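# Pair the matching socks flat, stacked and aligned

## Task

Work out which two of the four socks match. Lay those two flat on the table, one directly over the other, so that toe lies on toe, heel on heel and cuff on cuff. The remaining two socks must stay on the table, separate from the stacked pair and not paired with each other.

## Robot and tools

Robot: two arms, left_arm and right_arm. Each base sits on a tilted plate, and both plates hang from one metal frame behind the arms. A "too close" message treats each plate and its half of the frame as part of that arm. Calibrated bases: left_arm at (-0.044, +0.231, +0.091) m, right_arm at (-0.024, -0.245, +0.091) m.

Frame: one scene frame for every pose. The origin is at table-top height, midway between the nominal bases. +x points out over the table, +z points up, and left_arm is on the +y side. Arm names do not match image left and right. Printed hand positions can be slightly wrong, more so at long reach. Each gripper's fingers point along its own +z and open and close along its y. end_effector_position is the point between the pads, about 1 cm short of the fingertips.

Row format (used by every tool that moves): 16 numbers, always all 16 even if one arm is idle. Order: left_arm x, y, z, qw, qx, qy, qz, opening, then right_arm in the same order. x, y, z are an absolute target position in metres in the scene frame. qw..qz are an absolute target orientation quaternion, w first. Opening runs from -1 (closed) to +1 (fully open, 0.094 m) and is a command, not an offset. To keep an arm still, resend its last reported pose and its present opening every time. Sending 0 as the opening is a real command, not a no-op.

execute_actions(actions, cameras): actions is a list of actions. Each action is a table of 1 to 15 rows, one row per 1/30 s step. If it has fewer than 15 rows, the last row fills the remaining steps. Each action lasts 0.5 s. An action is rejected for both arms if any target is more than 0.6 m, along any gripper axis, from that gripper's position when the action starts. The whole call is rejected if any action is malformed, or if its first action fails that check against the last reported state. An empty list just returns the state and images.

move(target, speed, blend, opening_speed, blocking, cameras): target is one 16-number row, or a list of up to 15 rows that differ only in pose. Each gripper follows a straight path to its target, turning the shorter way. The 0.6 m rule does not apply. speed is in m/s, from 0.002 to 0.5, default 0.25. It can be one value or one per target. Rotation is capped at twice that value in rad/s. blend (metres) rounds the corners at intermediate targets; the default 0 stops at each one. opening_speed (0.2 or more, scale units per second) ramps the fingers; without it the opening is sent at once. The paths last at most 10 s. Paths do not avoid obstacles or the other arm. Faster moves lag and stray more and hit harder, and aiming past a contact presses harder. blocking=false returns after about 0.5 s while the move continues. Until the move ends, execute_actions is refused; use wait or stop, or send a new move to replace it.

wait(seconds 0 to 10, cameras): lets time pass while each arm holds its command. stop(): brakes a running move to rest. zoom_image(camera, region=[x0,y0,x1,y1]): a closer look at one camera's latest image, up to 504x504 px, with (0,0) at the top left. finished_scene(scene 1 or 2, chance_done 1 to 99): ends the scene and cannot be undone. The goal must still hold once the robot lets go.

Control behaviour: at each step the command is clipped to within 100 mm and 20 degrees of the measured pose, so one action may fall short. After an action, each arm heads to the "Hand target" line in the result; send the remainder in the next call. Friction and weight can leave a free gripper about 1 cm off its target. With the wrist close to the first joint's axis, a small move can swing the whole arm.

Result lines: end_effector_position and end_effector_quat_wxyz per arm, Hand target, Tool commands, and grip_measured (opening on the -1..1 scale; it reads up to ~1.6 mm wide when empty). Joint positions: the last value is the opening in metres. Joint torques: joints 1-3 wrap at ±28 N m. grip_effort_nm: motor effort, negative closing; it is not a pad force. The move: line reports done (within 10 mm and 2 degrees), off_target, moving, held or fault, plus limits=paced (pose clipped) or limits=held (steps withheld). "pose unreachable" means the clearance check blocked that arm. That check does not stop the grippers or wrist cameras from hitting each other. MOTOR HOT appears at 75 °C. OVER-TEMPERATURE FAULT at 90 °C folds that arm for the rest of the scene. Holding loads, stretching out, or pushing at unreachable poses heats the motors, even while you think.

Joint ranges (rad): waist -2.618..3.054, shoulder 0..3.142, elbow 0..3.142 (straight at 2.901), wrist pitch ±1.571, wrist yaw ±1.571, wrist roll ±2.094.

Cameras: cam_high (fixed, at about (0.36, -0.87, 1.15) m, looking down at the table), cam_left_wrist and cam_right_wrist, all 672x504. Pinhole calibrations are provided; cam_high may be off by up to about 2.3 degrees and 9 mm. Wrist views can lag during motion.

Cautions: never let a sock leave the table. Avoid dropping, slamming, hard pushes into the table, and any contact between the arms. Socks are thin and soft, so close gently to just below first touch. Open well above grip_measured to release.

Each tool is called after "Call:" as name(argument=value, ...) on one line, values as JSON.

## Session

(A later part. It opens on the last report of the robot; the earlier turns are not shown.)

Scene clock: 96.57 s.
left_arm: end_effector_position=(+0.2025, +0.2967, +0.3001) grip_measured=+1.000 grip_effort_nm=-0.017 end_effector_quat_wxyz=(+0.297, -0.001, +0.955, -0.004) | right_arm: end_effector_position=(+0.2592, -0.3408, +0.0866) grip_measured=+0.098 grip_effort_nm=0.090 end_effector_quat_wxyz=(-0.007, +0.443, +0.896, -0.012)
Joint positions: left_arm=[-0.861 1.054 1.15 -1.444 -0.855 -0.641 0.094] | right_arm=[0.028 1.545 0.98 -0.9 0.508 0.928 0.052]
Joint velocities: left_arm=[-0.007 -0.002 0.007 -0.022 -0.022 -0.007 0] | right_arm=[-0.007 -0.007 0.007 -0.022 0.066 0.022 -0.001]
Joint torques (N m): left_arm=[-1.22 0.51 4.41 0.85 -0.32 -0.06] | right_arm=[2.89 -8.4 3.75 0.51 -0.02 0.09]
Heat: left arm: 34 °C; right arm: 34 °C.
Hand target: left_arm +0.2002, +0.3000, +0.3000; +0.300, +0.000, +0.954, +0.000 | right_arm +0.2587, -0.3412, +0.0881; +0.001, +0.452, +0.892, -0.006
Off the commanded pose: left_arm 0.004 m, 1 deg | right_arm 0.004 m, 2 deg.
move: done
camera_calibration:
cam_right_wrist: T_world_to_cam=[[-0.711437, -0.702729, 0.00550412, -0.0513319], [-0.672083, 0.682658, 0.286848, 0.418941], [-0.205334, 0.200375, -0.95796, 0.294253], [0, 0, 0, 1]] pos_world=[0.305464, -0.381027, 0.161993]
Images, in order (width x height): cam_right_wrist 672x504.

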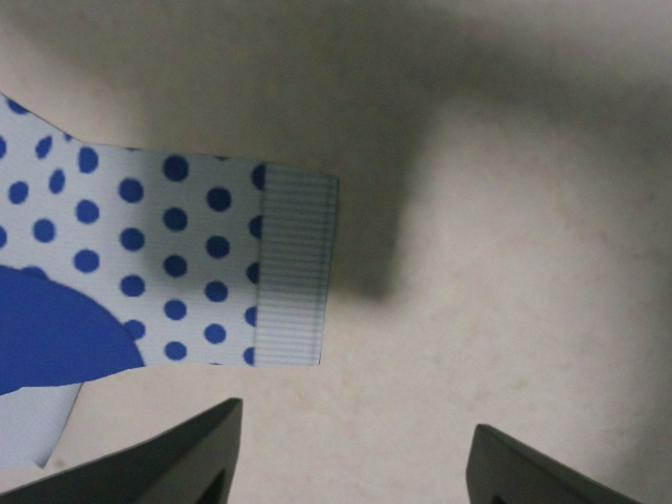

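Call:
move(target=[[0.2, 0.3, 0.3, 0.3, 0.0, 0.954, 0.0, 1, 0.266, -0.334, 0.025, 0, 0.454, 0.891, 0.0, 0.1],[0.2, 0.3, 0.3, 0.3, 0.0, 0.954, 0.0, 1, 0.266, -0.334, 0.004, 0, 0.454, 0.891, 0.0, 0.1]], speed=[0.12,0.03], cameras=["cam_right_wrist"])

Call:
move(target=[0.2, 0.3, 0.3, 0.3, 0.0, 0.954, 0.0, 1, 0.266, -0.334, 0.003, 0, 0.454, 0.891, 0.0, -1], speed=0.03, opening_speed=0.6, cameras=["cam_right_wrist"])

Scene clock: 106.90 s.
left_arm: end_effector_position=(+0.2025, +0.2967, +0.3001) grip_measured=+1.000 grip_effort_nm=-0.022 end_effector_quat_wxyz=(+0.297, -0.001, +0.955, -0.004) | right_arm: end_effector_position=(+0.2702, -0.3383, +0.0158) grip_measured=+0.098 grip_effort_nm=0.085 end_effector_quat_wxyz=(+0.005, +0.455, +0.891, +0.000)
Joint positions: left_arm=[-0.861 1.054 1.15 -1.444 -0.855 -0.641 0.094] | right_arm=[-0.092 1.693 0.858 -0.534 0.477 0.804 0.052]
Joint velocities: left_arm=[-0.012 0.002 0.007 -0.007 -0.007 0.081 0] | right_arm=[-0.007 -0.027 -0.027 -0.051 -0.051 -0.007 0]
Joint torques (N m): left_arm=[-1.32 0.38 4.19 0.88 -0.3 -0.11] | right_arm=[2.43 -4.89 2.56 0.94 -0.03 -0.05]
Heat: left arm: 34 °C; right arm: 33 °C.
Hand target: left_arm +0.2002, +0.3000, +0.3000; +0.300, +0.000, +0.954, +0.000 | right_arm +0.2661, -0.3346, +0.0041; -0.001, +0.454, +0.891, -0.001
Off the commanded pose: left_arm 0.004 m, 1 deg | right_arm 0.013 m, 1 deg.
move: off_target (right_arm)
camera_calibration:
cam_right_wrist: T_world_to_cam=[[-0.729247, -0.68385, -0.0234132, -0.0297216], [-0.662652, 0.697285, 0.273287, 0.447559], [-0.170562, 0.214809, -0.961648, 0.223662], [0, 0, 0, 1]] pos_world=[0.31305, -0.380446, 0.0920764]
Images, in order (width x height): cam_right_wrist 672x504.

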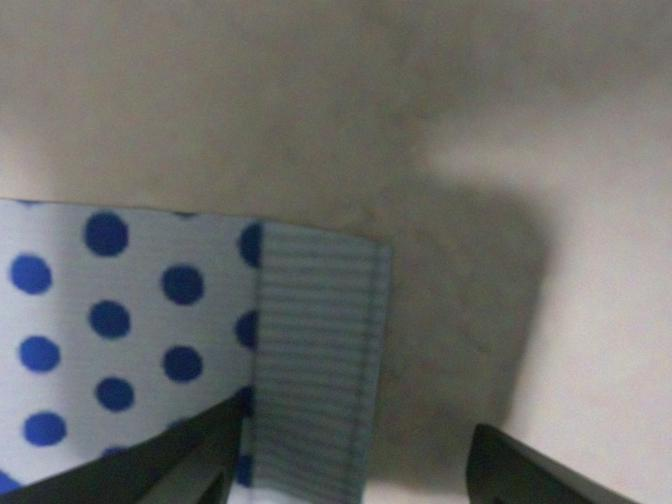

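Scene clock: 108.93 s.
left_arm: end_effector_position=(+0.2025, +0.2967, +0.3001) grip_measured=+1.000 grip_effort_nm=-0.017 end_effector_quat_wxyz=(+0.297, -0.001, +0.955, -0.004) | right_arm: end_effector_position=(+0.2816, -0.3346, +0.0155) grip_measured=-0.980 grip_effort_nm=-0.979 end_effector_quat_wxyz=(+0.021, +0.463, +0.886, +0.020)
Joint positions: left_arm=[-0.861 1.054 1.15 -1.444 -0.855 -0.641 0.094] | right_arm=[-0.092 1.693 0.854 -0.479 0.449 0.801 0.001]
Joint velocities: left_arm=[-0.002 0.007 0.007 0.066 0.007 -0.051 0] | right_arm=[0.007 -0.027 -0.017 -0.051 -0.037 0.051 -0.001]
Joint torques (N m): left_arm=[-1.35 0.31 4.19 0.88 -0.25 -0.06] | right_arm=[2.45 -5.11 2.63 0.44 0.22 -0.07]
Heat: left arm: 34 °C; right arm: 33 °C.
Hand target: left_arm +0.2002, +0.3000, +0.3000; +0.300, +0.000, +0.954, +0.000 | right_arm +0.2659, -0.3340, +0.0037; +0.000, +0.454, +0.891, +0.000
Off the commanded pose: left_arm 0.004 m, 1 deg | right_arm 0.020 m, 4 deg.
move: off_target (right_arm)
camera_calibration:
cam_right_wrist: T_world_to_cam=[[-0.740027, -0.668538, -0.0735928, -0.00997587], [-0.661905, 0.704498, 0.256057, 0.455145], [-0.119338, 0.238201, -0.963856, 0.217957], [0, 0, 0, 1]] pos_world=[0.319891, -0.379235, 0.0928026]
Images, in order (width x height): cam_right_wrist 672x504.

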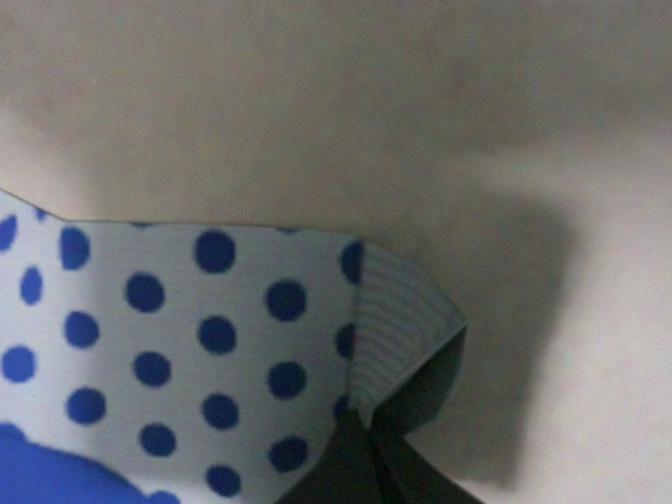

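Call:
move(target=[[0.2, 0.3, 0.3, 0.3, 0.0, 0.954, 0.0, 1, 0.33, -0.30, 0.14, 0, 0.454, 0.891, 0.0, -1],[0.2, 0.3, 0.3, 0.3, 0.0, 0.954, 0.0, 1, 0.37, -0.29, 0.26, 0, 0.454, 0.891, 0.0, -1]], speed=0.15, blend=0.03)

Scene clock: 115.50 s.
left_arm: end_effector_position=(+0.2025, +0.2967, +0.3001) grip_measured=+1.000 grip_effort_nm=-0.017 end_effector_quat_wxyz=(+0.297, -0.001, +0.955, -0.004) | right_arm: end_effector_position=(+0.3677, -0.2882, +0.2537) grip_measured=-0.982 grip_effort_nm=-0.999 end_effector_quat_wxyz=(+0.033, +0.456, +0.889, +0.040)
Joint positions: left_arm=[-0.861 1.054 1.15 -1.444 -0.855 -0.641 0.094] | right_arm=[0.366 1.892 1.931 -1.547 0.499 1.274 0.001]
Joint velocities: left_arm=[0.012 -0.002 -0.012 -0.037 -0.037 -0.022 0] | right_arm=[0.012 -0.012 0.012 0.051 0.022 -0.022 0]
Joint torques (N m): left_arm=[-1.32 0.25 4.38 0.86 -0.29 -0.08] | right_arm=[5.78 -8.18 7.01 0.34 0.11 0.1]
Heat: left arm: 34 °C; right arm: 33 °C.
Hand target: left_arm +0.2002, +0.3000, +0.3000; +0.300, +0.000, +0.954, +0.000 | right_arm +0.3674, -0.2883, +0.2606; +0.039, +0.454, +0.889, +0.040
Off the commanded pose: left_arm 0.004 m, 1 deg | right_arm 0.007 m, 6 deg.
joint sent to its limit (right arm) — joint 4 (wrist pitch), lower limit. The joint targets are off in orientation, not in position.
move: off_target (right_arm)
camera_calibration:
cam_left_wrist: T_world_to_cam=[[0.0969175, -0.992326, 0.0767896, 0.253248], [-0.934634, -0.117262, -0.335721, 0.368157], [0.342149, -0.0392329, -0.938826, 0.310784], [0, 0, 0, 1]] pos_world=[0.213214, 0.306668, 0.395923]
cam_right_wrist: T_world_to_cam=[[-0.725416, -0.677946, -0.118998, 0.10574], [-0.682936, 0.687351, 0.247279, 0.423447], [-0.0858485, 0.260648, -0.961609, 0.44035], [0, 0, 0, 1]] pos_world=[0.403696, -0.334148, 0.331317]

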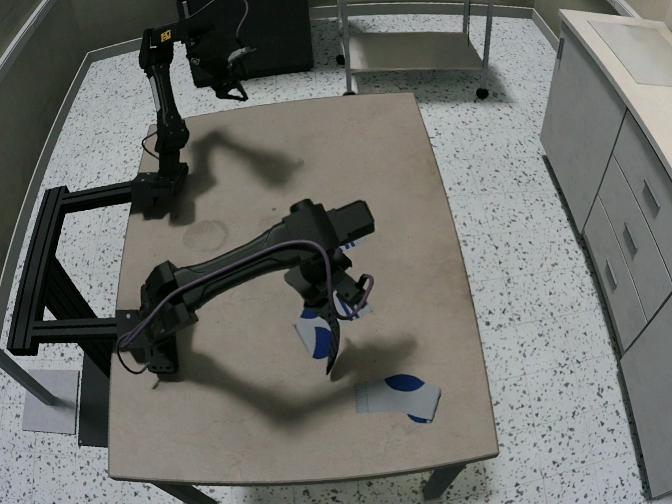

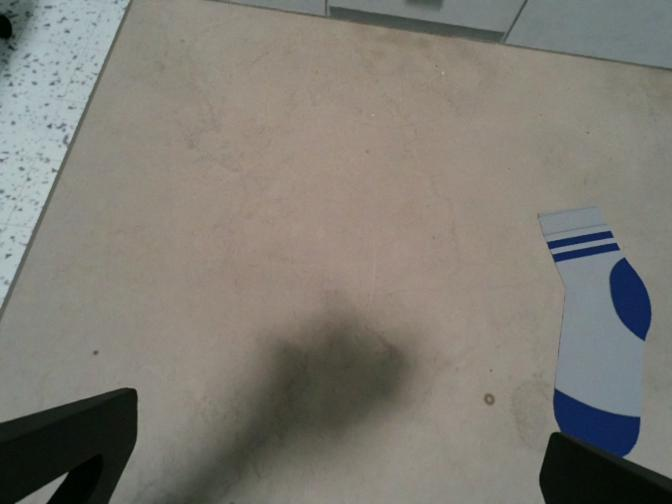

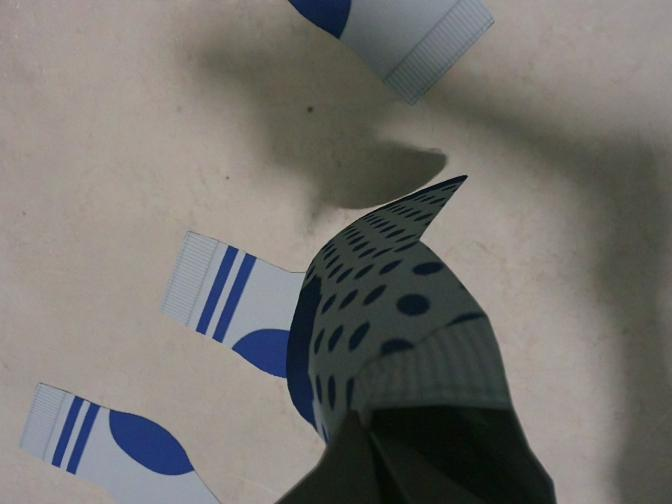

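Call:
move(target=[[0.2, 0.3, 0.3, 0.3, 0.0, 0.954, 0.0, 1, 0.33, -0.33, 0.22, 0, 0.454, 0.891, 0.0, -1],[0.2, 0.3, 0.3, 0.3, 0.0, 0.954, 0.0, 1, 0.25, -0.38, 0.11, 0, 0.454, 0.891, 0.0, -1],[0.2, 0.3, 0.3, 0.3, 0.0, 0.954, 0.0, 1, 0.17, -0.43, 0.03, 0, 0.454, 0.891, 0.0, -1]], speed=0.12, blend=0.02)

Call:
move(target=[0.2, 0.3, 0.3, 0.3, 0.0, 0.954, 0.0, 1, 0.17, -0.43, 0.025, 0, 0.454, 0.891, 0.0, 0], speed=0.05, opening_speed=1.0, cameras=["cam_right_wrist"])

Call:
move(target=[[0.2, 0.3, 0.3, 0.3, 0.0, 0.954, 0.0, 1, 0.17, -0.43, 0.1, 0, 0.454, 0.891, 0.0, 0],[0.2, 0.3, 0.3, 0.3, 0.0, 0.954, 0.0, 1, 0.32, -0.28, 0.26, 0.148, 0, 0.989, 0, 0.0]], speed=[0.1,0.25])

Scene clock: 125.00 s.
left_arm: end_effector_position=(+0.2025, +0.2967, +0.3001) grip_measured=+1.000 grip_effort_nm=-0.022 end_effector_quat_wxyz=(+0.297, -0.001, +0.955, -0.004) | right_arm: end_effector_position=(+0.1702, -0.4334, +0.0279) grip_measured=-0.982 grip_effort_nm=-0.999 end_effector_quat_wxyz=(-0.013, +0.450, +0.893, -0.011)
Joint positions: left_arm=[-0.861 1.054 1.15 -1.444 -0.855 -0.641 0.094] | right_arm=[-0.539 1.291 0.674 -0.597 0.369 0.34 0.001]
Joint velocities: left_arm=[0.007 -0.017 -0.017 -0.037 -0.007 -0.022 0] | right_arm=[-0.007 -0.012 -0.007 -0.022 0.051 -0.037 0]
Joint torques (N m): left_arm=[-1.35 0.28 4.26 0.89 -0.24 -0.12] | right_arm=[0.95 -7.61 3.26 0.54 -0.05 -0.11]
Heat: left arm: 34 °C; right arm: 33 °C.
Hand target: left_arm +0.2002, +0.3000, +0.3000; +0.300, +0.000, +0.954, +0.000 | right_arm +0.1700, -0.4342, +0.0288; -0.004, +0.452, +0.892, -0.010
Off the commanded pose: left_arm 0.004 m, 1 deg | right_arm 0.004 m, 2 deg.
move: done
camera_calibration:
cam_left_wrist: T_world_to_cam=[[0.0969175, -0.992326, 0.0767896, 0.253248], [-0.934634, -0.117262, -0.335721, 0.368157], [0.342149, -0.0392329, -0.938826, 0.310784], [0, 0, 0, 1]] pos_world=[0.213214, 0.306668, 0.395923]
cam_right_wrist: T_world_to_cam=[[-0.722806, -0.691002, 0.0082159, -0.172499], [-0.657549, 0.691373, 0.299387, 0.440143], [-0.212557, 0.210996, -0.954096, 0.243998], [0, 0, 0, 1]] pos_world=[0.216595, -0.474983, 0.102442]

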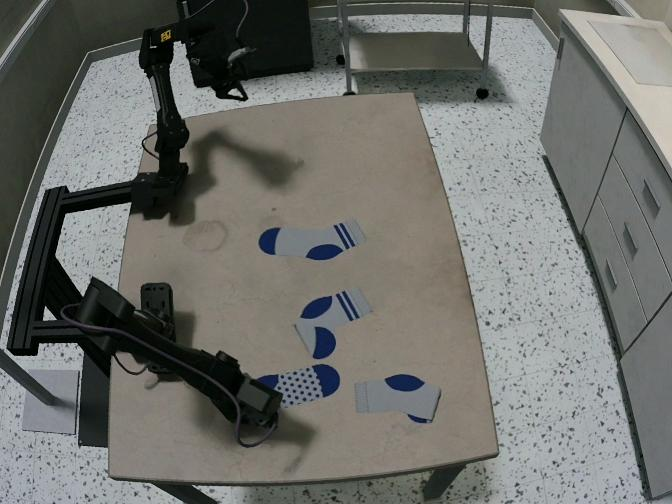

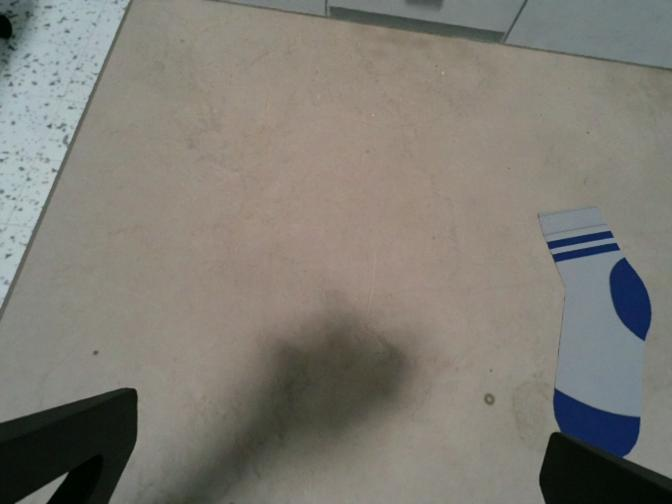

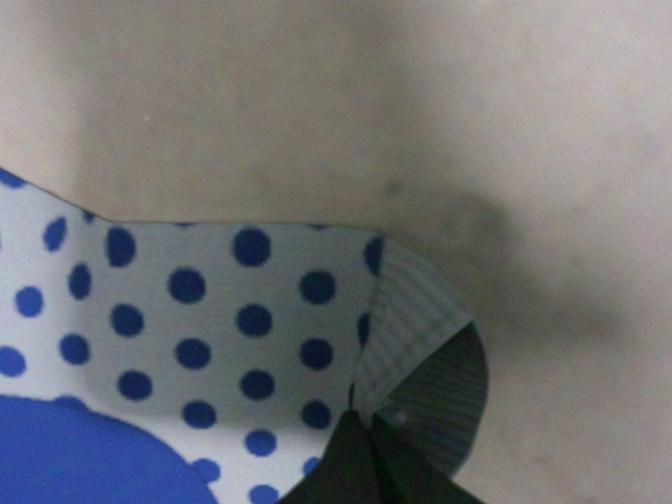

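Scene clock: 126.23 s.
left_arm: end_effector_position=(+0.2025, +0.2967, +0.3001) grip_measured=+1.000 grip_effort_nm=-0.017 end_effector_quat_wxyz=(+0.297, -0.001, +0.955, -0.004) | right_arm: end_effector_position=(+0.1699, -0.4293, +0.0239) grip_measured=-0.002 grip_effort_nm=0.085 end_effector_quat_wxyz=(-0.011, +0.452, +0.892, -0.001)
Joint positions: left_arm=[-0.861 1.054 1.15 -1.444 -0.855 -0.641 0.094] | right_arm=[-0.547 1.291 0.654 -0.571 0.346 0.335 0.047]
Joint velocities: left_arm=[0.002 -0.007 -0.012 0.051 0.051 0.022 0] | right_arm=[-0.012 0.007 0.017 0.007 0.007 0.022 0]
Joint torques (N m): left_arm=[-1.33 0.28 4.19 0.84 -0.3 -0.08] | right_arm=[1.01 -7.6 3.18 0.54 -0.06 -0.07]
Heat: left arm: 34 °C; right arm: 33 °C.
Hand target: left_arm +0.2002, +0.3000, +0.3000; +0.300, +0.000, +0.954, +0.000 | right_arm +0.1699, -0.4299, +0.0250; -0.001, +0.454, +0.891, +0.000
Off the commanded pose: left_arm 0.004 m, 1 deg | right_arm 0.001 m, 1 deg.
move: done
camera_calibration:
cam_right_wrist: T_world_to_cam=[[-0.726213, -0.687366, -0.0119652, -0.16717], [-0.658268, 0.690242, 0.300415, 0.437972], [-0.198236, 0.226041, -0.953734, 0.243272], [0, 0, 0, 1]] pos_world=[0.215128, -0.472203, 0.0984436]
Images, in order (width x height): cam_right_wrist 672x504.

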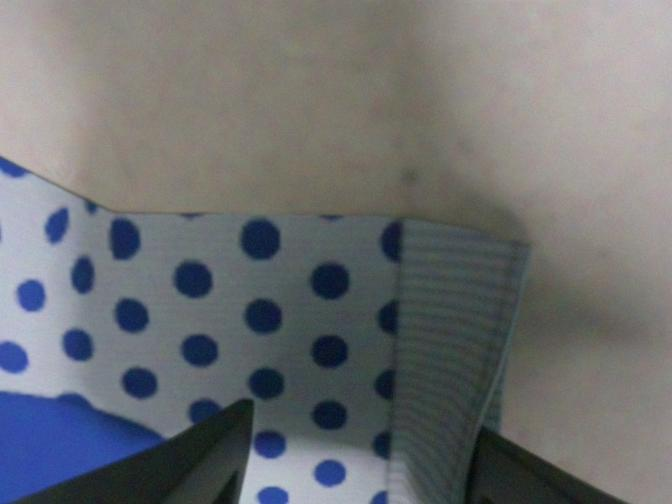

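Scene clock: 129.73 s.
left_arm: end_effector_position=(+0.2025, +0.2967, +0.3001) grip_measured=+1.000 grip_effort_nm=-0.027 end_effector_quat_wxyz=(+0.297, -0.001, +0.955, -0.004) | right_arm: end_effector_position=(+0.3181, -0.2765, +0.2563) grip_measured=-0.002 grip_effort_nm=0.085 end_effector_quat_wxyz=(+0.153, +0.014, +0.988, +0.013)
Joint positions: left_arm=[-0.861 1.054 1.15 -1.444 -0.855 -0.641 0.094] | right_arm=[0.505 1.543 1.432 -1.255 0.608 0.394 0.047]
Joint velocities: left_arm=[0.007 -0.012 -0.012 0.007 -0.007 -0.022 0] | right_arm=[0.012 0.007 0.032 0.007 0.066 -0.022 0]
Joint torques (N m): left_arm=[-1.32 0.34 4.22 0.88 -0.25 -0.06] | right_arm=[4.26 -3.93 7.9 0.66 0.16 -0.09]
Heat: left arm: 34 °C; right arm: 33 °C.
Hand target: left_arm +0.2002, +0.3000, +0.3000; +0.300, +0.000, +0.954, +0.000 | right_arm +0.3202, -0.2758, +0.2625; +0.156, +0.005, +0.988, +0.009
Off the commanded pose: left_arm 0.004 m, 1 deg | right_arm 0.005 m, 2 deg.
move: done
camera_calibration:
cam_left_wrist: T_world_to_cam=[[0.0969175, -0.992326, 0.0767896, 0.253248], [-0.934634, -0.117262, -0.335721, 0.368157], [0.342149, -0.0392329, -0.938826, 0.310784], [0, 0, 0, 1]] pos_world=[0.213214, 0.306668, 0.395923]
cam_right_wrist: T_world_to_cam=[[0.102252, -0.994684, -0.0121432, -0.300261], [-0.994548, -0.101972, -0.0217963, 0.330701], [0.0204422, 0.0143057, -0.999689, 0.343454], [0, 0, 0, 1]] pos_world=[0.35258, -0.269856, 0.346909]

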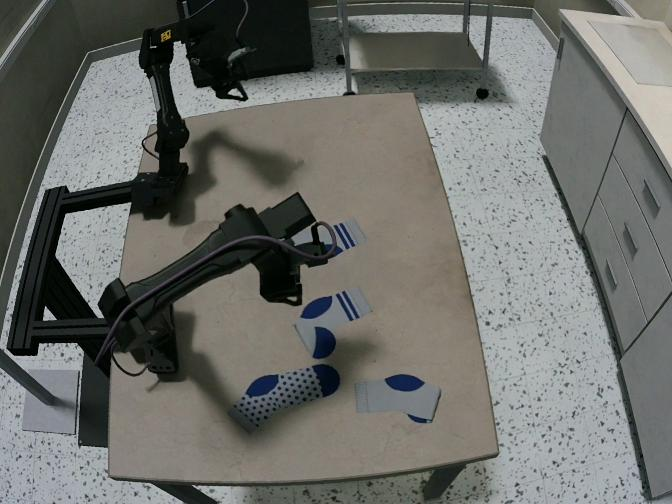

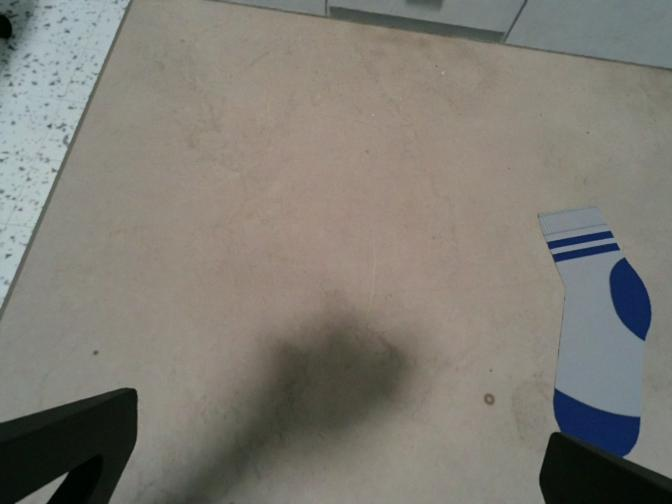

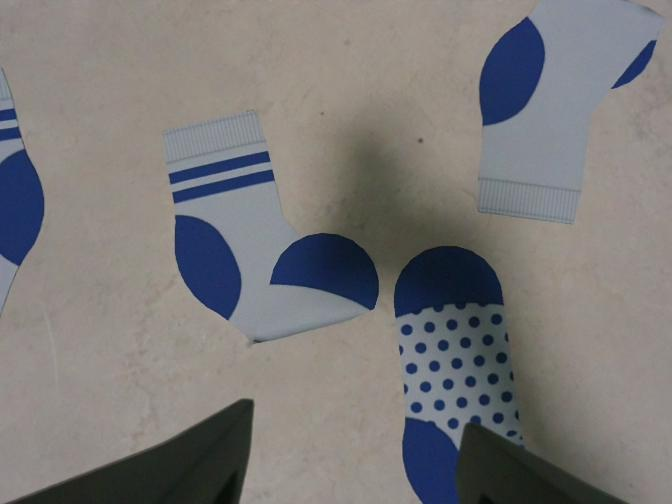

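Call:
move(target=[0.2, 0.3, 0.3, 0.3, 0.0, 0.954, 0.0, 1, 0.32, -0.04, 0.27, 0.148, 0, 0.989, 0, 0.0])

Call:
zoom_image(camera="cam_right_wrist", region=[0, 0, 500, 504])

Scene clock: 141.00 s.
left_arm: end_effector_position=(+0.2025, +0.2967, +0.3001) grip_measured=+1.000 grip_effort_nm=-0.017 end_effector_quat_wxyz=(+0.297, -0.001, +0.955, -0.004) | right_arm: end_effector_position=(+0.3200, -0.0395, +0.2675) grip_measured=-0.002 grip_effort_nm=0.085 end_effector_quat_wxyz=(+0.149, +0.000, +0.989, +0.008)
Joint positions: left_arm=[-0.861 1.054 1.15 -1.444 -0.855 -0.641 0.094] | right_arm=[0.945 2.263 1.994 -1.428 0.626 0.911 0.047]
Joint velocities: left_arm=[-0.002 0.002 0.002 0.022 0.066 -0.051 0] | right_arm=[-0.007 -0.017 -0.012 -0.066 -0.037 0.022 0]
Joint torques (N m): left_arm=[-1.22 0.36 4.49 0.88 -0.31 -0.07] | right_arm=[5.35 -8.51 7.88 0.53 0.16 0.11]
Heat: left arm: 34 °C; right arm: 34 °C.
Hand target: left_arm +0.2002, +0.3000, +0.3000; +0.300, +0.000, +0.954, +0.000 | right_arm +0.3195, -0.0370, +0.2701; +0.150, -0.001, +0.989, +0.006
Off the commanded pose: left_arm 0.004 m, 1 deg | right_arm 0.003 m, 1 deg.
move: done
camera_calibration:
cam_left_wrist: T_world_to_cam=[[0.0969175, -0.992326, 0.0767896, 0.253248], [-0.934634, -0.117262, -0.335721, 0.368157], [0.342149, -0.0392329, -0.938826, 0.310784], [0, 0, 0, 1]] pos_world=[0.213214, 0.306668, 0.395923]
cam_right_wrist: T_world_to_cam=[[0.129846, -0.991533, 0.00155578, -0.076871], [-0.99144, -0.129855, -0.0135809, 0.352724], [0.0136679, 0.000220956, -0.999907, 0.352849], [0, 0, 0, 1]] pos_world=[0.354863, -0.0304951, 0.357726]

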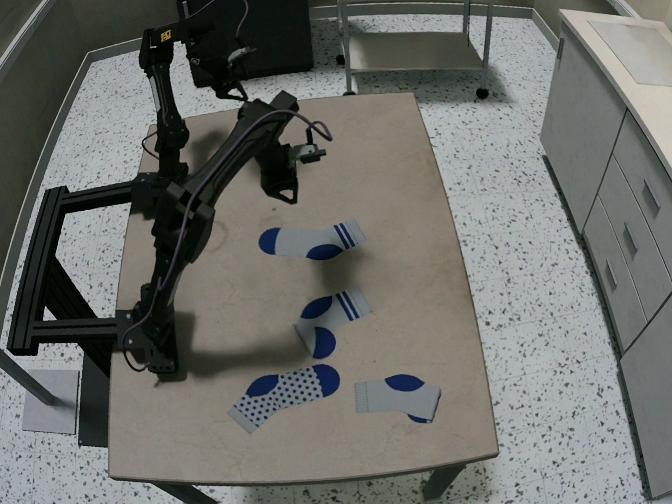

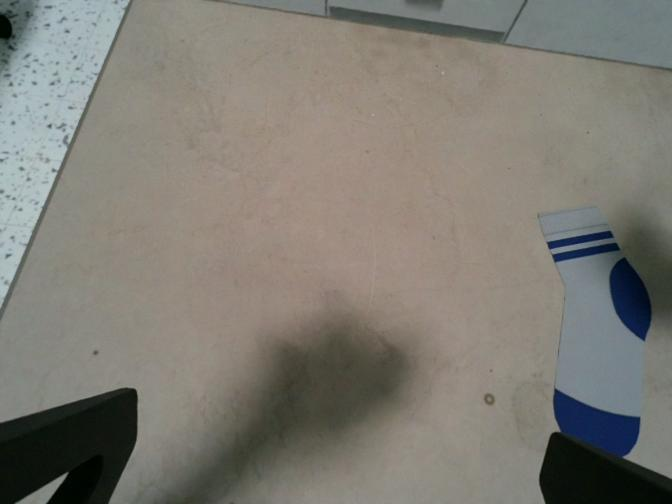

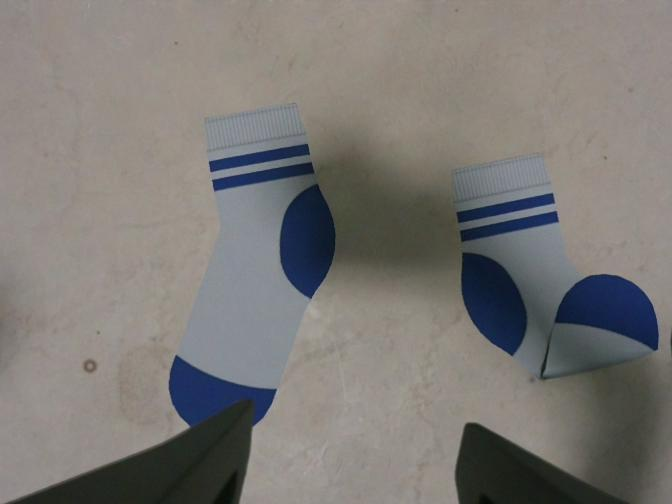

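Scaled by 1.000.

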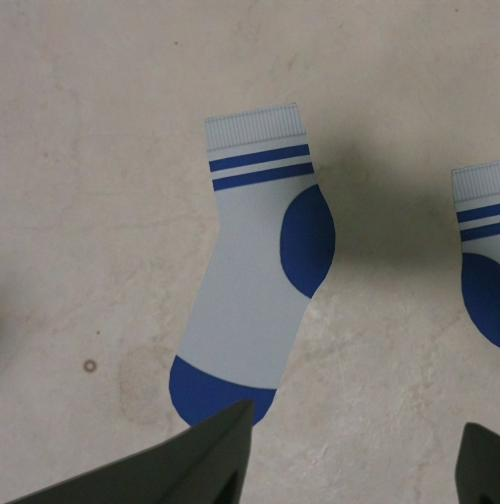

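Call:
move(target=[0.2, 0.3, 0.3, 0.3, 0.0, 0.954, 0.0, 1, 0.444, -0.158, 0.09, 0, 0.588, 0.809, 0.0, 0.1], cameras=["cam_right_wrist"])

Scene clock: 150.67 s.
left_arm: end_effector_position=(+0.2025, +0.2967, +0.3001) grip_measured=+1.000 grip_effort_nm=-0.017 end_effector_quat_wxyz=(+0.297, -0.001, +0.955, -0.004) | right_arm: end_effector_position=(+0.4433, -0.1672, +0.0929) grip_measured=+0.098 grip_effort_nm=0.090 end_effector_quat_wxyz=(+0.006, +0.587, +0.809, -0.007)
Joint positions: left_arm=[-0.861 1.054 1.15 -1.444 -0.855 -0.641 0.094] | right_arm=[0.364 2.483 2.12 -1.269 0.523 1.64 0.052]
Joint velocities: left_arm=[-0.007 -0.012 0.002 0.066 -0.022 0.037 0] | right_arm=[0.002 0.002 -0.002 -0.037 -0.066 0.007 0]
Joint torques (N m): left_arm=[-1.52 0.38 4.29 0.89 -0.3 -0.06] | right_arm=[7.15 -10.63 7.38 0.33 0 0.08]
Heat: left arm: 34 °C; right arm: 34 °C.
Hand target: left_arm +0.2002, +0.3000, +0.3000; +0.300, +0.000, +0.954, +0.000 | right_arm +0.4452, -0.1600, +0.0887; +0.005, +0.588, +0.809, -0.007
Off the commanded pose: left_arm 0.004 m, 1 deg | right_arm 0.010 m, 1 deg.
move: done
camera_calibration:
cam_right_wrist: T_world_to_cam=[[-0.903502, -0.428351, -0.0141348, 0.334484], [-0.416408, 0.86955, 0.265493, 0.342294], [-0.101433, 0.245759, -0.964009, 0.265394], [0, 0, 0, 1]] pos_world=[0.471661, -0.219588, 0.169693]
Images, in order (width x height): cam_right_wrist 672x504.

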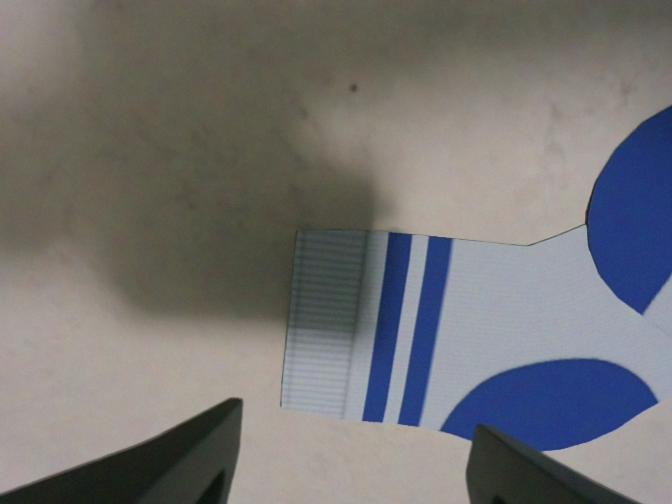

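Call:
move(target=[[0.2, 0.3, 0.3, 0.3, 0.0, 0.954, 0.0, 1, 0.449, -0.142, 0.025, 0, 0.588, 0.809, 0.0, 0.1]], speed=0.12, cameras=["cam_right_wrist"])

Scene clock: 155.57 s.
left_arm: end_effector_position=(+0.2025, +0.2967, +0.3001) grip_measured=+1.000 grip_effort_nm=-0.017 end_effector_quat_wxyz=(+0.297, -0.001, +0.955, -0.004) | right_arm: end_effector_position=(+0.4543, -0.1473, +0.0364) grip_measured=+0.098 grip_effort_nm=0.085 end_effector_quat_wxyz=(+0.005, +0.595, +0.804, +0.006)
Joint positions: left_arm=[-0.861 1.054 1.15 -1.444 -0.855 -0.641 0.094] | right_arm=[0.329 2.58 2.077 -1.085 0.51 1.607 0.052]
Joint velocities: left_arm=[-0.012 -0.012 -0.022 0.051 -0.051 -0.066 0] | right_arm=[0.012 -0.012 -0.002 -0.007 -0.095 0.022 0]
Joint torques (N m): left_arm=[-1.21 0.25 4.31 0.87 -0.3 -0.07] | right_arm=[6.91 -11.66 4.6 0.6 -0.02 -0.07]
Heat: left arm: 34 °C; right arm: 34 °C.
Hand target: left_arm +0.2002, +0.3000, +0.3000; +0.300, +0.000, +0.954, +0.000 | right_arm +0.4492, -0.1420, +0.0250; +0.000, +0.588, +0.809, -0.001
Off the commanded pose: left_arm 0.004 m, 1 deg | right_arm 0.014 m, 1 deg.
move: off_target (right_arm)
camera_calibration:
cam_right_wrist: T_world_to_cam=[[-0.911293, -0.410167, -0.0361784, 0.359114], [-0.403405, 0.871743, 0.27808, 0.338548], [-0.0825208, 0.268007, -0.959876, 0.201702], [0, 0, 0, 1]] pos_world=[0.480474, -0.201887, 0.112458]
Images, in order (width x height): cam_right_wrist 672x504.

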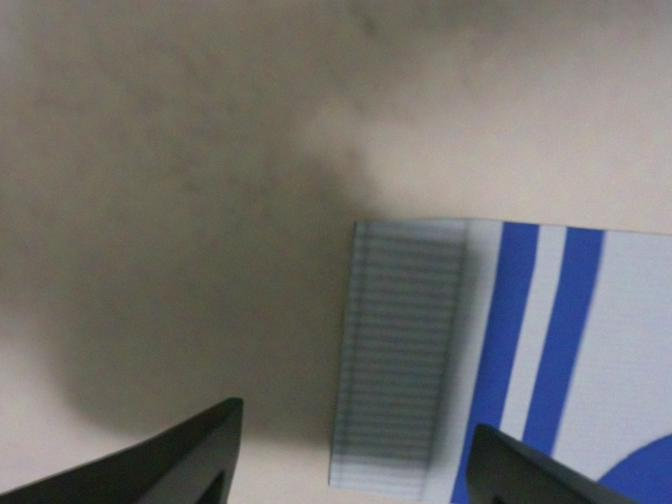

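Call:
move(target=[[0.2, 0.3, 0.3, 0.3, 0.0, 0.954, 0.0, 1, 0.441, -0.145, 0.003, 0, 0.588, 0.809, 0.0, 0.1]], speed=0.03, cameras=["cam_right_wrist"])

Call:
move(target=[[0.2, 0.3, 0.3, 0.3, 0.0, 0.954, 0.0, 1, 0.441, -0.145, 0.002, 0, 0.588, 0.809, 0.0, -1]], speed=0.03, opening_speed=0.6, cameras=["cam_right_wrist"])

Scene clock: 161.77 s.
left_arm: end_effector_position=(+0.2025, +0.2967, +0.3001) grip_measured=+1.000 grip_effort_nm=-0.017 end_effector_quat_wxyz=(+0.297, -0.001, +0.955, -0.004) | right_arm: end_effector_position=(+0.4470, -0.1462, +0.0191) grip_measured=+0.098 grip_effort_nm=0.085 end_effector_quat_wxyz=(+0.005, +0.589, +0.808, +0.005)
Joint positions: left_arm=[-0.861 1.054 1.15 -1.444 -0.855 -0.641 0.094] | right_arm=[0.318 2.572 1.993 -1.005 0.51 1.582 0.052]
Joint velocities: left_arm=[-0.002 0.012 -0.002 0.007 -0.037 0.037 0] | right_arm=[-0.002 -0.007 0.007 -0.022 0.066 -0.037 -0.001]
Joint torques (N m): left_arm=[-1.24 0.29 4.26 0.86 -0.29 -0.07] | right_arm=[5.96 -12.16 2.77 0.88 -0.02 -0.05]
Heat: left arm: 34 °C; right arm: 35 °C.
Hand target: left_arm +0.2002, +0.3000, +0.3000; +0.300, +0.000, +0.954, +0.000 | right_arm +0.4410, -0.1451, +0.0034; +0.000, +0.588, +0.809, -0.001
Off the commanded pose: left_arm 0.004 m, 1 deg | right_arm 0.017 m, 1 deg.
move: off_target (right_arm)
camera_calibration:
cam_right_wrist: T_world_to_cam=[[-0.905595, -0.422809, -0.0336131, 0.347863], [-0.414759, 0.866196, 0.27871, 0.343724], [-0.0887253, 0.26634, -0.959787, 0.186659], [0, 0, 0, 1]] pos_world=[0.474147, -0.200367, 0.0950469]
Images, in order (width x height): cam_right_wrist 672x504.

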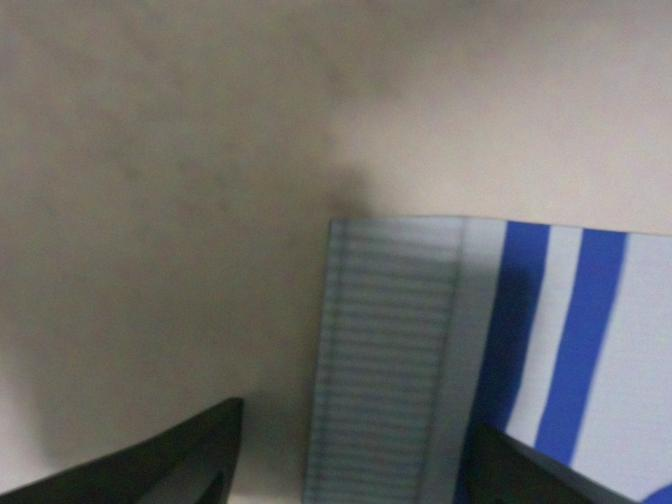

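Scene clock: 163.80 s.
left_arm: end_effector_position=(+0.2025, +0.2967, +0.3001) grip_measured=+1.000 grip_effort_nm=-0.022 end_effector_quat_wxyz=(+0.297, -0.001, +0.955, -0.004) | right_arm: end_effector_position=(+0.4421, -0.1477, +0.0192) grip_measured=-0.977 grip_effort_nm=-0.984 end_effector_quat_wxyz=(-0.001, +0.585, +0.811, -0.001)
Joint positions: left_arm=[-0.861 1.054 1.15 -1.444 -0.855 -0.641 0.094] | right_arm=[0.318 2.567 1.983 -1.019 0.508 1.58 0.001]
Joint velocities: left_arm=[-0.012 -0.012 0.002 -0.051 -0.037 0.037 0] | right_arm=[-0.002 -0.012 0.002 -0.081 -0.007 -0.037 -0.001]
Joint torques (N m): left_arm=[-1.39 0.31 4.19 0.88 -0.25 -0.06] | right_arm=[5.83 -11.74 3.07 1.05 0.01 -0.08]
Heat: left arm: 34 °C; right arm: 35 °C.
Hand target: left_arm +0.2002, +0.3000, +0.3000; +0.300, +0.000, +0.954, +0.000 | right_arm +0.4406, -0.1453, +0.0024; +0.000, +0.588, +0.809, -0.001
Off the commanded pose: left_arm 0.004 m, 1 deg | right_arm 0.017 m, 0 deg.
move: off_target (right_arm)
camera_calibration:
cam_right_wrist: T_world_to_cam=[[-0.901445, -0.43251, -0.0182261, 0.339186], [-0.419657, 0.862775, 0.281971, 0.344506], [-0.10623, 0.26183, -0.95925, 0.193787], [0, 0, 0, 1]] pos_world=[0.470918, -0.201269, 0.0949309]
Images, in order (width x height): cam_right_wrist 672x504.

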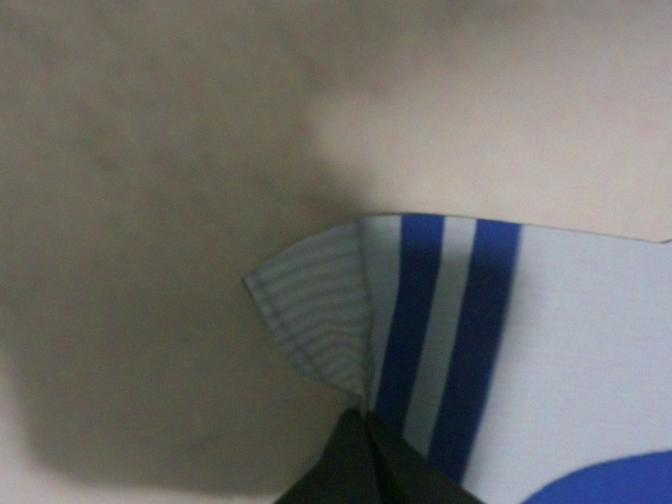

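Call:
move(target=[[0.2, 0.3, 0.3, 0.3, 0.0, 0.954, 0.0, 1, 0.38, -0.17, 0.12, 0, 0.588, 0.809, 0.0, -1],[0.2, 0.3, 0.3, 0.3, 0.0, 0.954, 0.0, 1, 0.34, -0.10, 0.27, 0, 0.588, 0.809, 0.0, -1]], speed=0.15, blend=0.03)

Call:
move(target=[[0.2, 0.3, 0.3, 0.3, 0.0, 0.954, 0.0, 1, 0.32, -0.07, 0.27, 0, -0.148, 0.989, 0.0, -1],[0.2, 0.3, 0.3, 0.3, 0.0, 0.954, 0.0, 1, 0.25, 0.04, 0.26, 0, -0.8, 0.6, 0.0, -1]], speed=0.35, blend=0.03)

Scene clock: 178.30 s.
left_arm: end_effector_position=(+0.2025, +0.2967, +0.3001) grip_measured=+1.000 grip_effort_nm=-0.017 end_effector_quat_wxyz=(+0.297, -0.001, +0.955, -0.004) | right_arm: end_effector_position=(+0.3375, -0.0934, +0.2519) grip_measured=-0.981 grip_effort_nm=-1.048 end_effector_quat_wxyz=(+0.012, +0.582, +0.812, +0.050)
Joint positions: left_arm=[-0.861 1.054 1.15 -1.444 -0.855 -0.641 0.094] | right_arm=[0.759 2.234 2.062 -1.544 0.451 2.015 0.001]
Joint velocities: left_arm=[0.002 -0.017 -0.002 -0.022 -0.095 -0.037 0] | right_arm=[0.002 0.002 0.007 -0.022 0.022 0.007 0]
Joint torques (N m): left_arm=[-1.2 0.32 4.38 0.85 -0.3 -0.1] | right_arm=[6.05 -12.49 7.47 0.35 -0.01 0.09]
Heat: left arm: 34 °C; right arm: 37 °C.
Hand target: left_arm +0.2002, +0.3000, +0.3000; +0.300, +0.000, +0.954, +0.000 | right_arm +0.3378, -0.0992, +0.2694; +0.014, +0.587, +0.807, +0.066
Off the commanded pose: left_arm 0.004 m, 1 deg | right_arm 0.019 m, 6 deg.
joint sent to its limit (right arm) — joint 4 (wrist pitch), lower limit. The joint targets are off in orientation, not in position.
move: off_target (right_arm)
camera_calibration:
cam_left_wrist: T_world_to_cam=[[0.0969175, -0.992326, 0.0767896, 0.253248], [-0.934634, -0.117262, -0.335721, 0.368157], [0.342149, -0.0392329, -0.938826, 0.310784], [0, 0, 0, 1]] pos_world=[0.213214, 0.306668, 0.395923]
cam_right_wrist: T_world_to_cam=[[-0.893089, -0.43386, -0.118984, 0.295133], [-0.448689, 0.839777, 0.3057, 0.189834], [-0.0327107, 0.326404, -0.944664, 0.369236], [0, 0, 0, 1]] pos_world=[0.360835, -0.151892, 0.325888]

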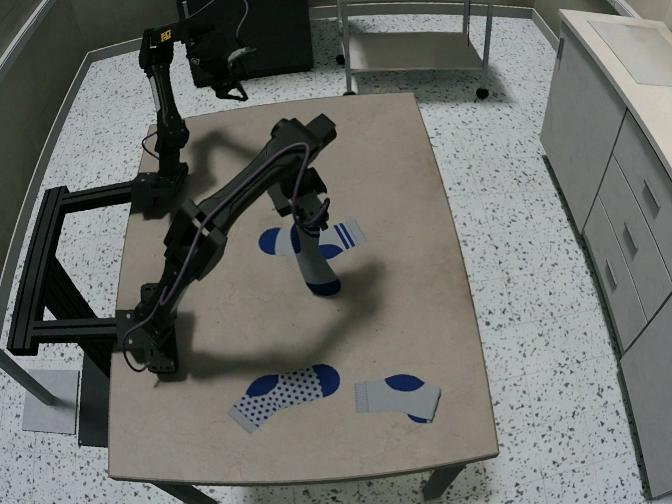

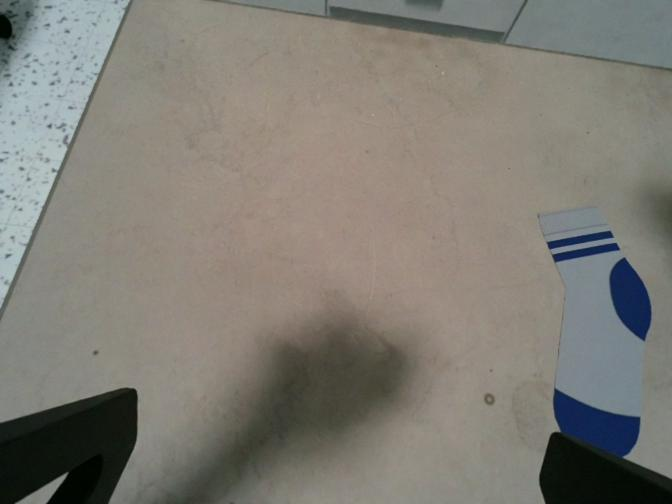

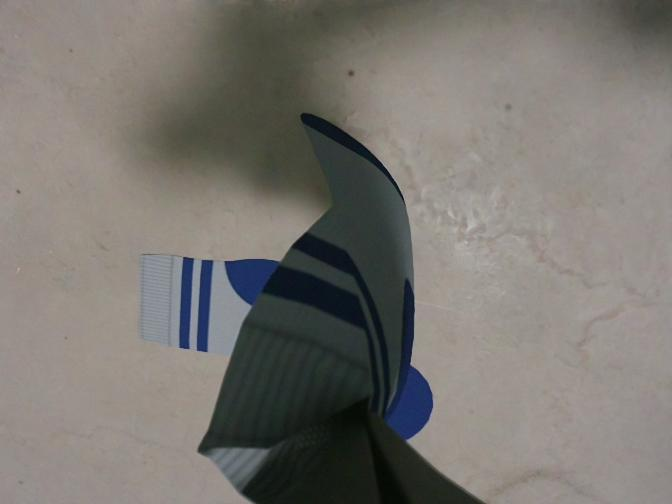

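Scene clock: 183.60 s.
left_arm: end_effector_position=(+0.2025, +0.2967, +0.3001) grip_measured=+1.000 grip_effort_nm=-0.017 end_effector_quat_wxyz=(+0.297, -0.001, +0.955, -0.004) | right_arm: end_effector_position=(+0.2551, +0.0347, +0.2588) grip_measured=-0.981 grip_effort_nm=-1.043 end_effector_quat_wxyz=(-0.065, +0.791, -0.609, -0.005)
Joint positions: left_arm=[-0.861 1.054 1.15 -1.444 -0.855 -0.641 0.094] | right_arm=[1.047 2.461 2.206 -1.552 0.366 -0.76 0.001]
Joint velocities: left_arm=[-0.012 0.012 0.012 0.037 -0.037 -0.007 0] | right_arm=[-0.022 0.017 0.012 0.022 -0.037 -0.051 0]
Joint torques (N m): left_arm=[-1.31 0.29 4.44 0.85 -0.29 -0.1] | right_arm=[6.01 -9.33 7.82 0.47 -0.09 -0.05]
Heat: left arm: 34 °C; right arm: 36 °C.
Hand target: left_arm +0.2002, +0.3000, +0.3000; +0.300, +0.000, +0.954, +0.000 | right_arm +0.2491, +0.0411, +0.2596; -0.062, +0.799, -0.599, -0.007
Off the commanded pose: left_arm 0.004 m, 1 deg | right_arm 0.007 m, 8 deg.
joint sent to its limit (right arm) — joint 4 (wrist pitch), lower limit. The joint targets are off in orientation, not in position.
move: off_target (right_arm)
camera_calibration:
cam_left_wrist: T_world_to_cam=[[0.0969175, -0.992326, 0.0767896, 0.253248], [-0.934634, -0.117262, -0.335721, 0.368157], [0.342149, -0.0392329, -0.938826, 0.310784], [0, 0, 0, 1]] pos_world=[0.213214, 0.306668, 0.395923]
cam_right_wrist: T_world_to_cam=[[0.924311, 0.371956, 0.085426, -0.266524], [0.348364, -0.913723, 0.20917, -0.0743492], [0.155858, -0.163579, -0.974141, 0.307767], [0, 0, 0, 1]] pos_world=[0.224283, 0.0815447, 0.338128]

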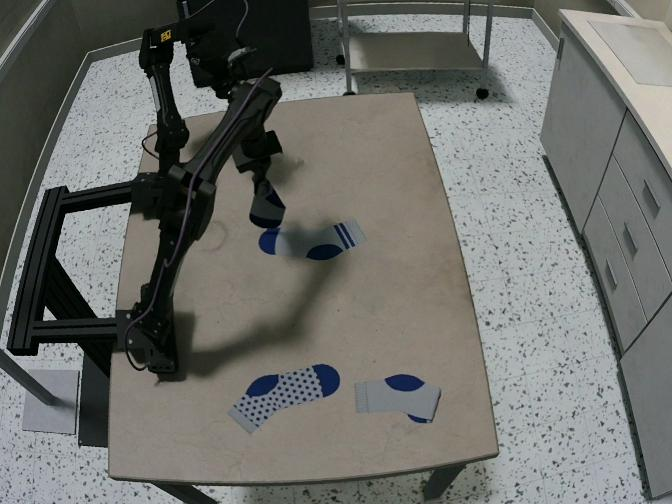

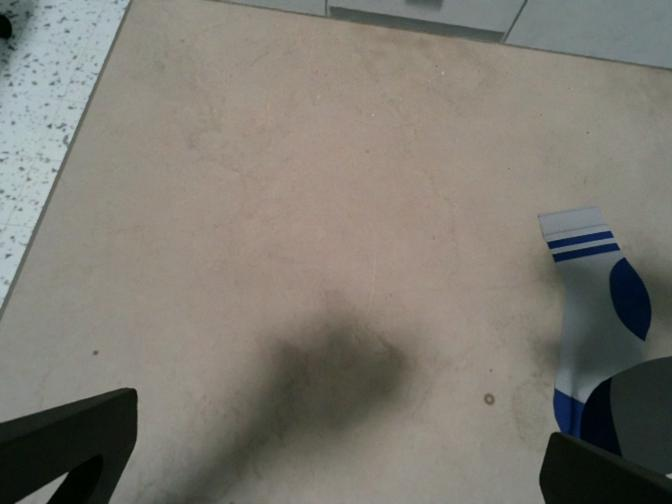

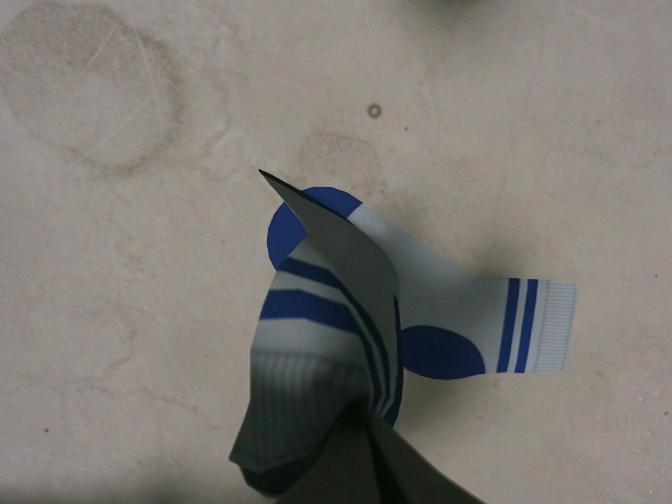

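Call:
move(target=[[0.2, 0.3, 0.3, 0.3, 0.0, 0.954, 0.0, 1, 0.20, 0.04, 0.255, 0, -0.8, 0.6, 0.0, -1]], speed=0.15)

Scene clock: 188.83 s.
left_arm: end_effector_position=(+0.2025, +0.2967, +0.3001) grip_measured=+1.000 grip_effort_nm=-0.022 end_effector_quat_wxyz=(+0.297, -0.001, +0.955, -0.004) | right_arm: end_effector_position=(+0.2054, +0.0467, +0.2511) grip_measured=-0.981 grip_effort_nm=-1.048 end_effector_quat_wxyz=(-0.037, +0.800, -0.599, -0.003)
Joint positions: left_arm=[-0.861 1.054 1.15 -1.444 -0.855 -0.641 0.094] | right_arm=[1.143 2.461 2.116 -1.552 0.331 -0.669 0.001]
Joint velocities: left_arm=[0.002 -0.007 -0.007 -0.066 0.022 0.051 0] | right_arm=[-0.002 0.017 -0.007 -0.022 -0.022 -0.007 -0.001]
Joint torques (N m): left_arm=[-1.51 0.4 4.16 0.85 -0.28 -0.05] | right_arm=[4.68 -12.68 4.51 0.36 -0.11 0.09]
Heat: left arm: 34 °C; right arm: 35 °C.
Hand target: left_arm +0.2002, +0.3000, +0.3000; +0.300, +0.000, +0.954, +0.000 | right_arm +0.1997, +0.0407, +0.2542; -0.031, +0.800, -0.599, -0.006
Off the commanded pose: left_arm 0.004 m, 1 deg | right_arm 0.009 m, 4 deg.
joint sent to its limit (right arm) — joint 4 (wrist pitch), lower limit. The joint targets are off in orientation, not in position.
move: off_target (right_arm)
camera_calibration:
cam_left_wrist: T_world_to_cam=[[0.0969175, -0.992326, 0.0767896, 0.253248], [-0.934634, -0.117262, -0.335721, 0.368157], [0.342149, -0.0392329, -0.938826, 0.310784], [0, 0, 0, 1]] pos_world=[0.213214, 0.306668, 0.395923]
cam_right_wrist: T_world_to_cam=[[0.915949, 0.399177, 0.0411732, -0.212905], [0.378634, -0.893655, 0.240865, -0.0595802], [0.132943, -0.205031, -0.969685, 0.31549], [0, 0, 0, 1]] pos_world=[0.175627, 0.0964277, 0.329043]

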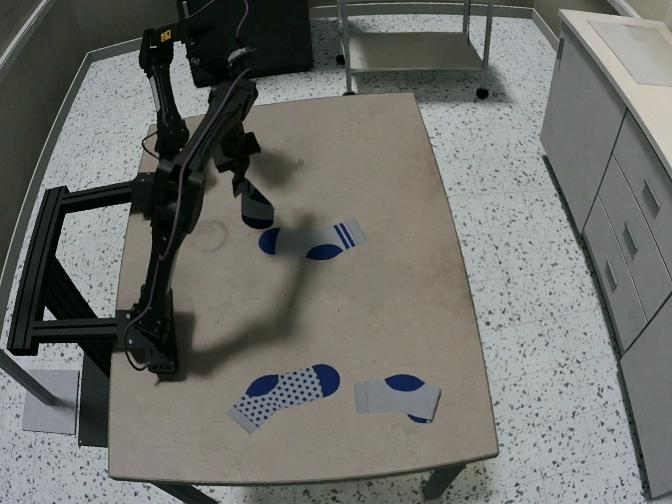

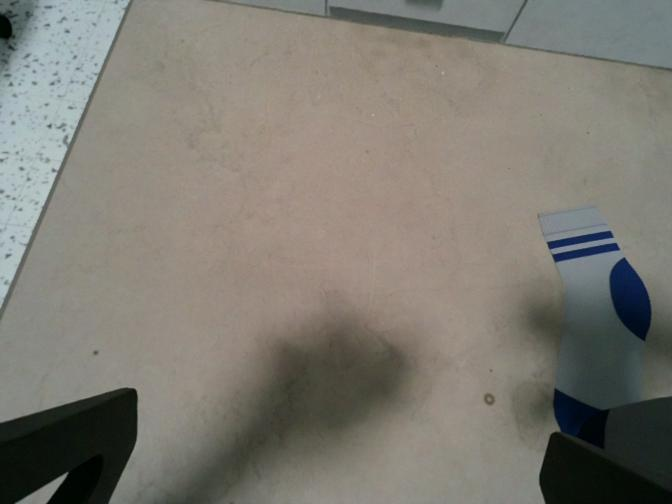

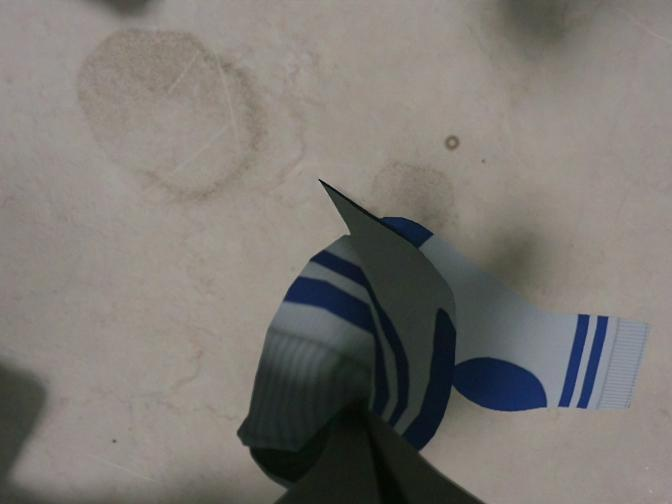

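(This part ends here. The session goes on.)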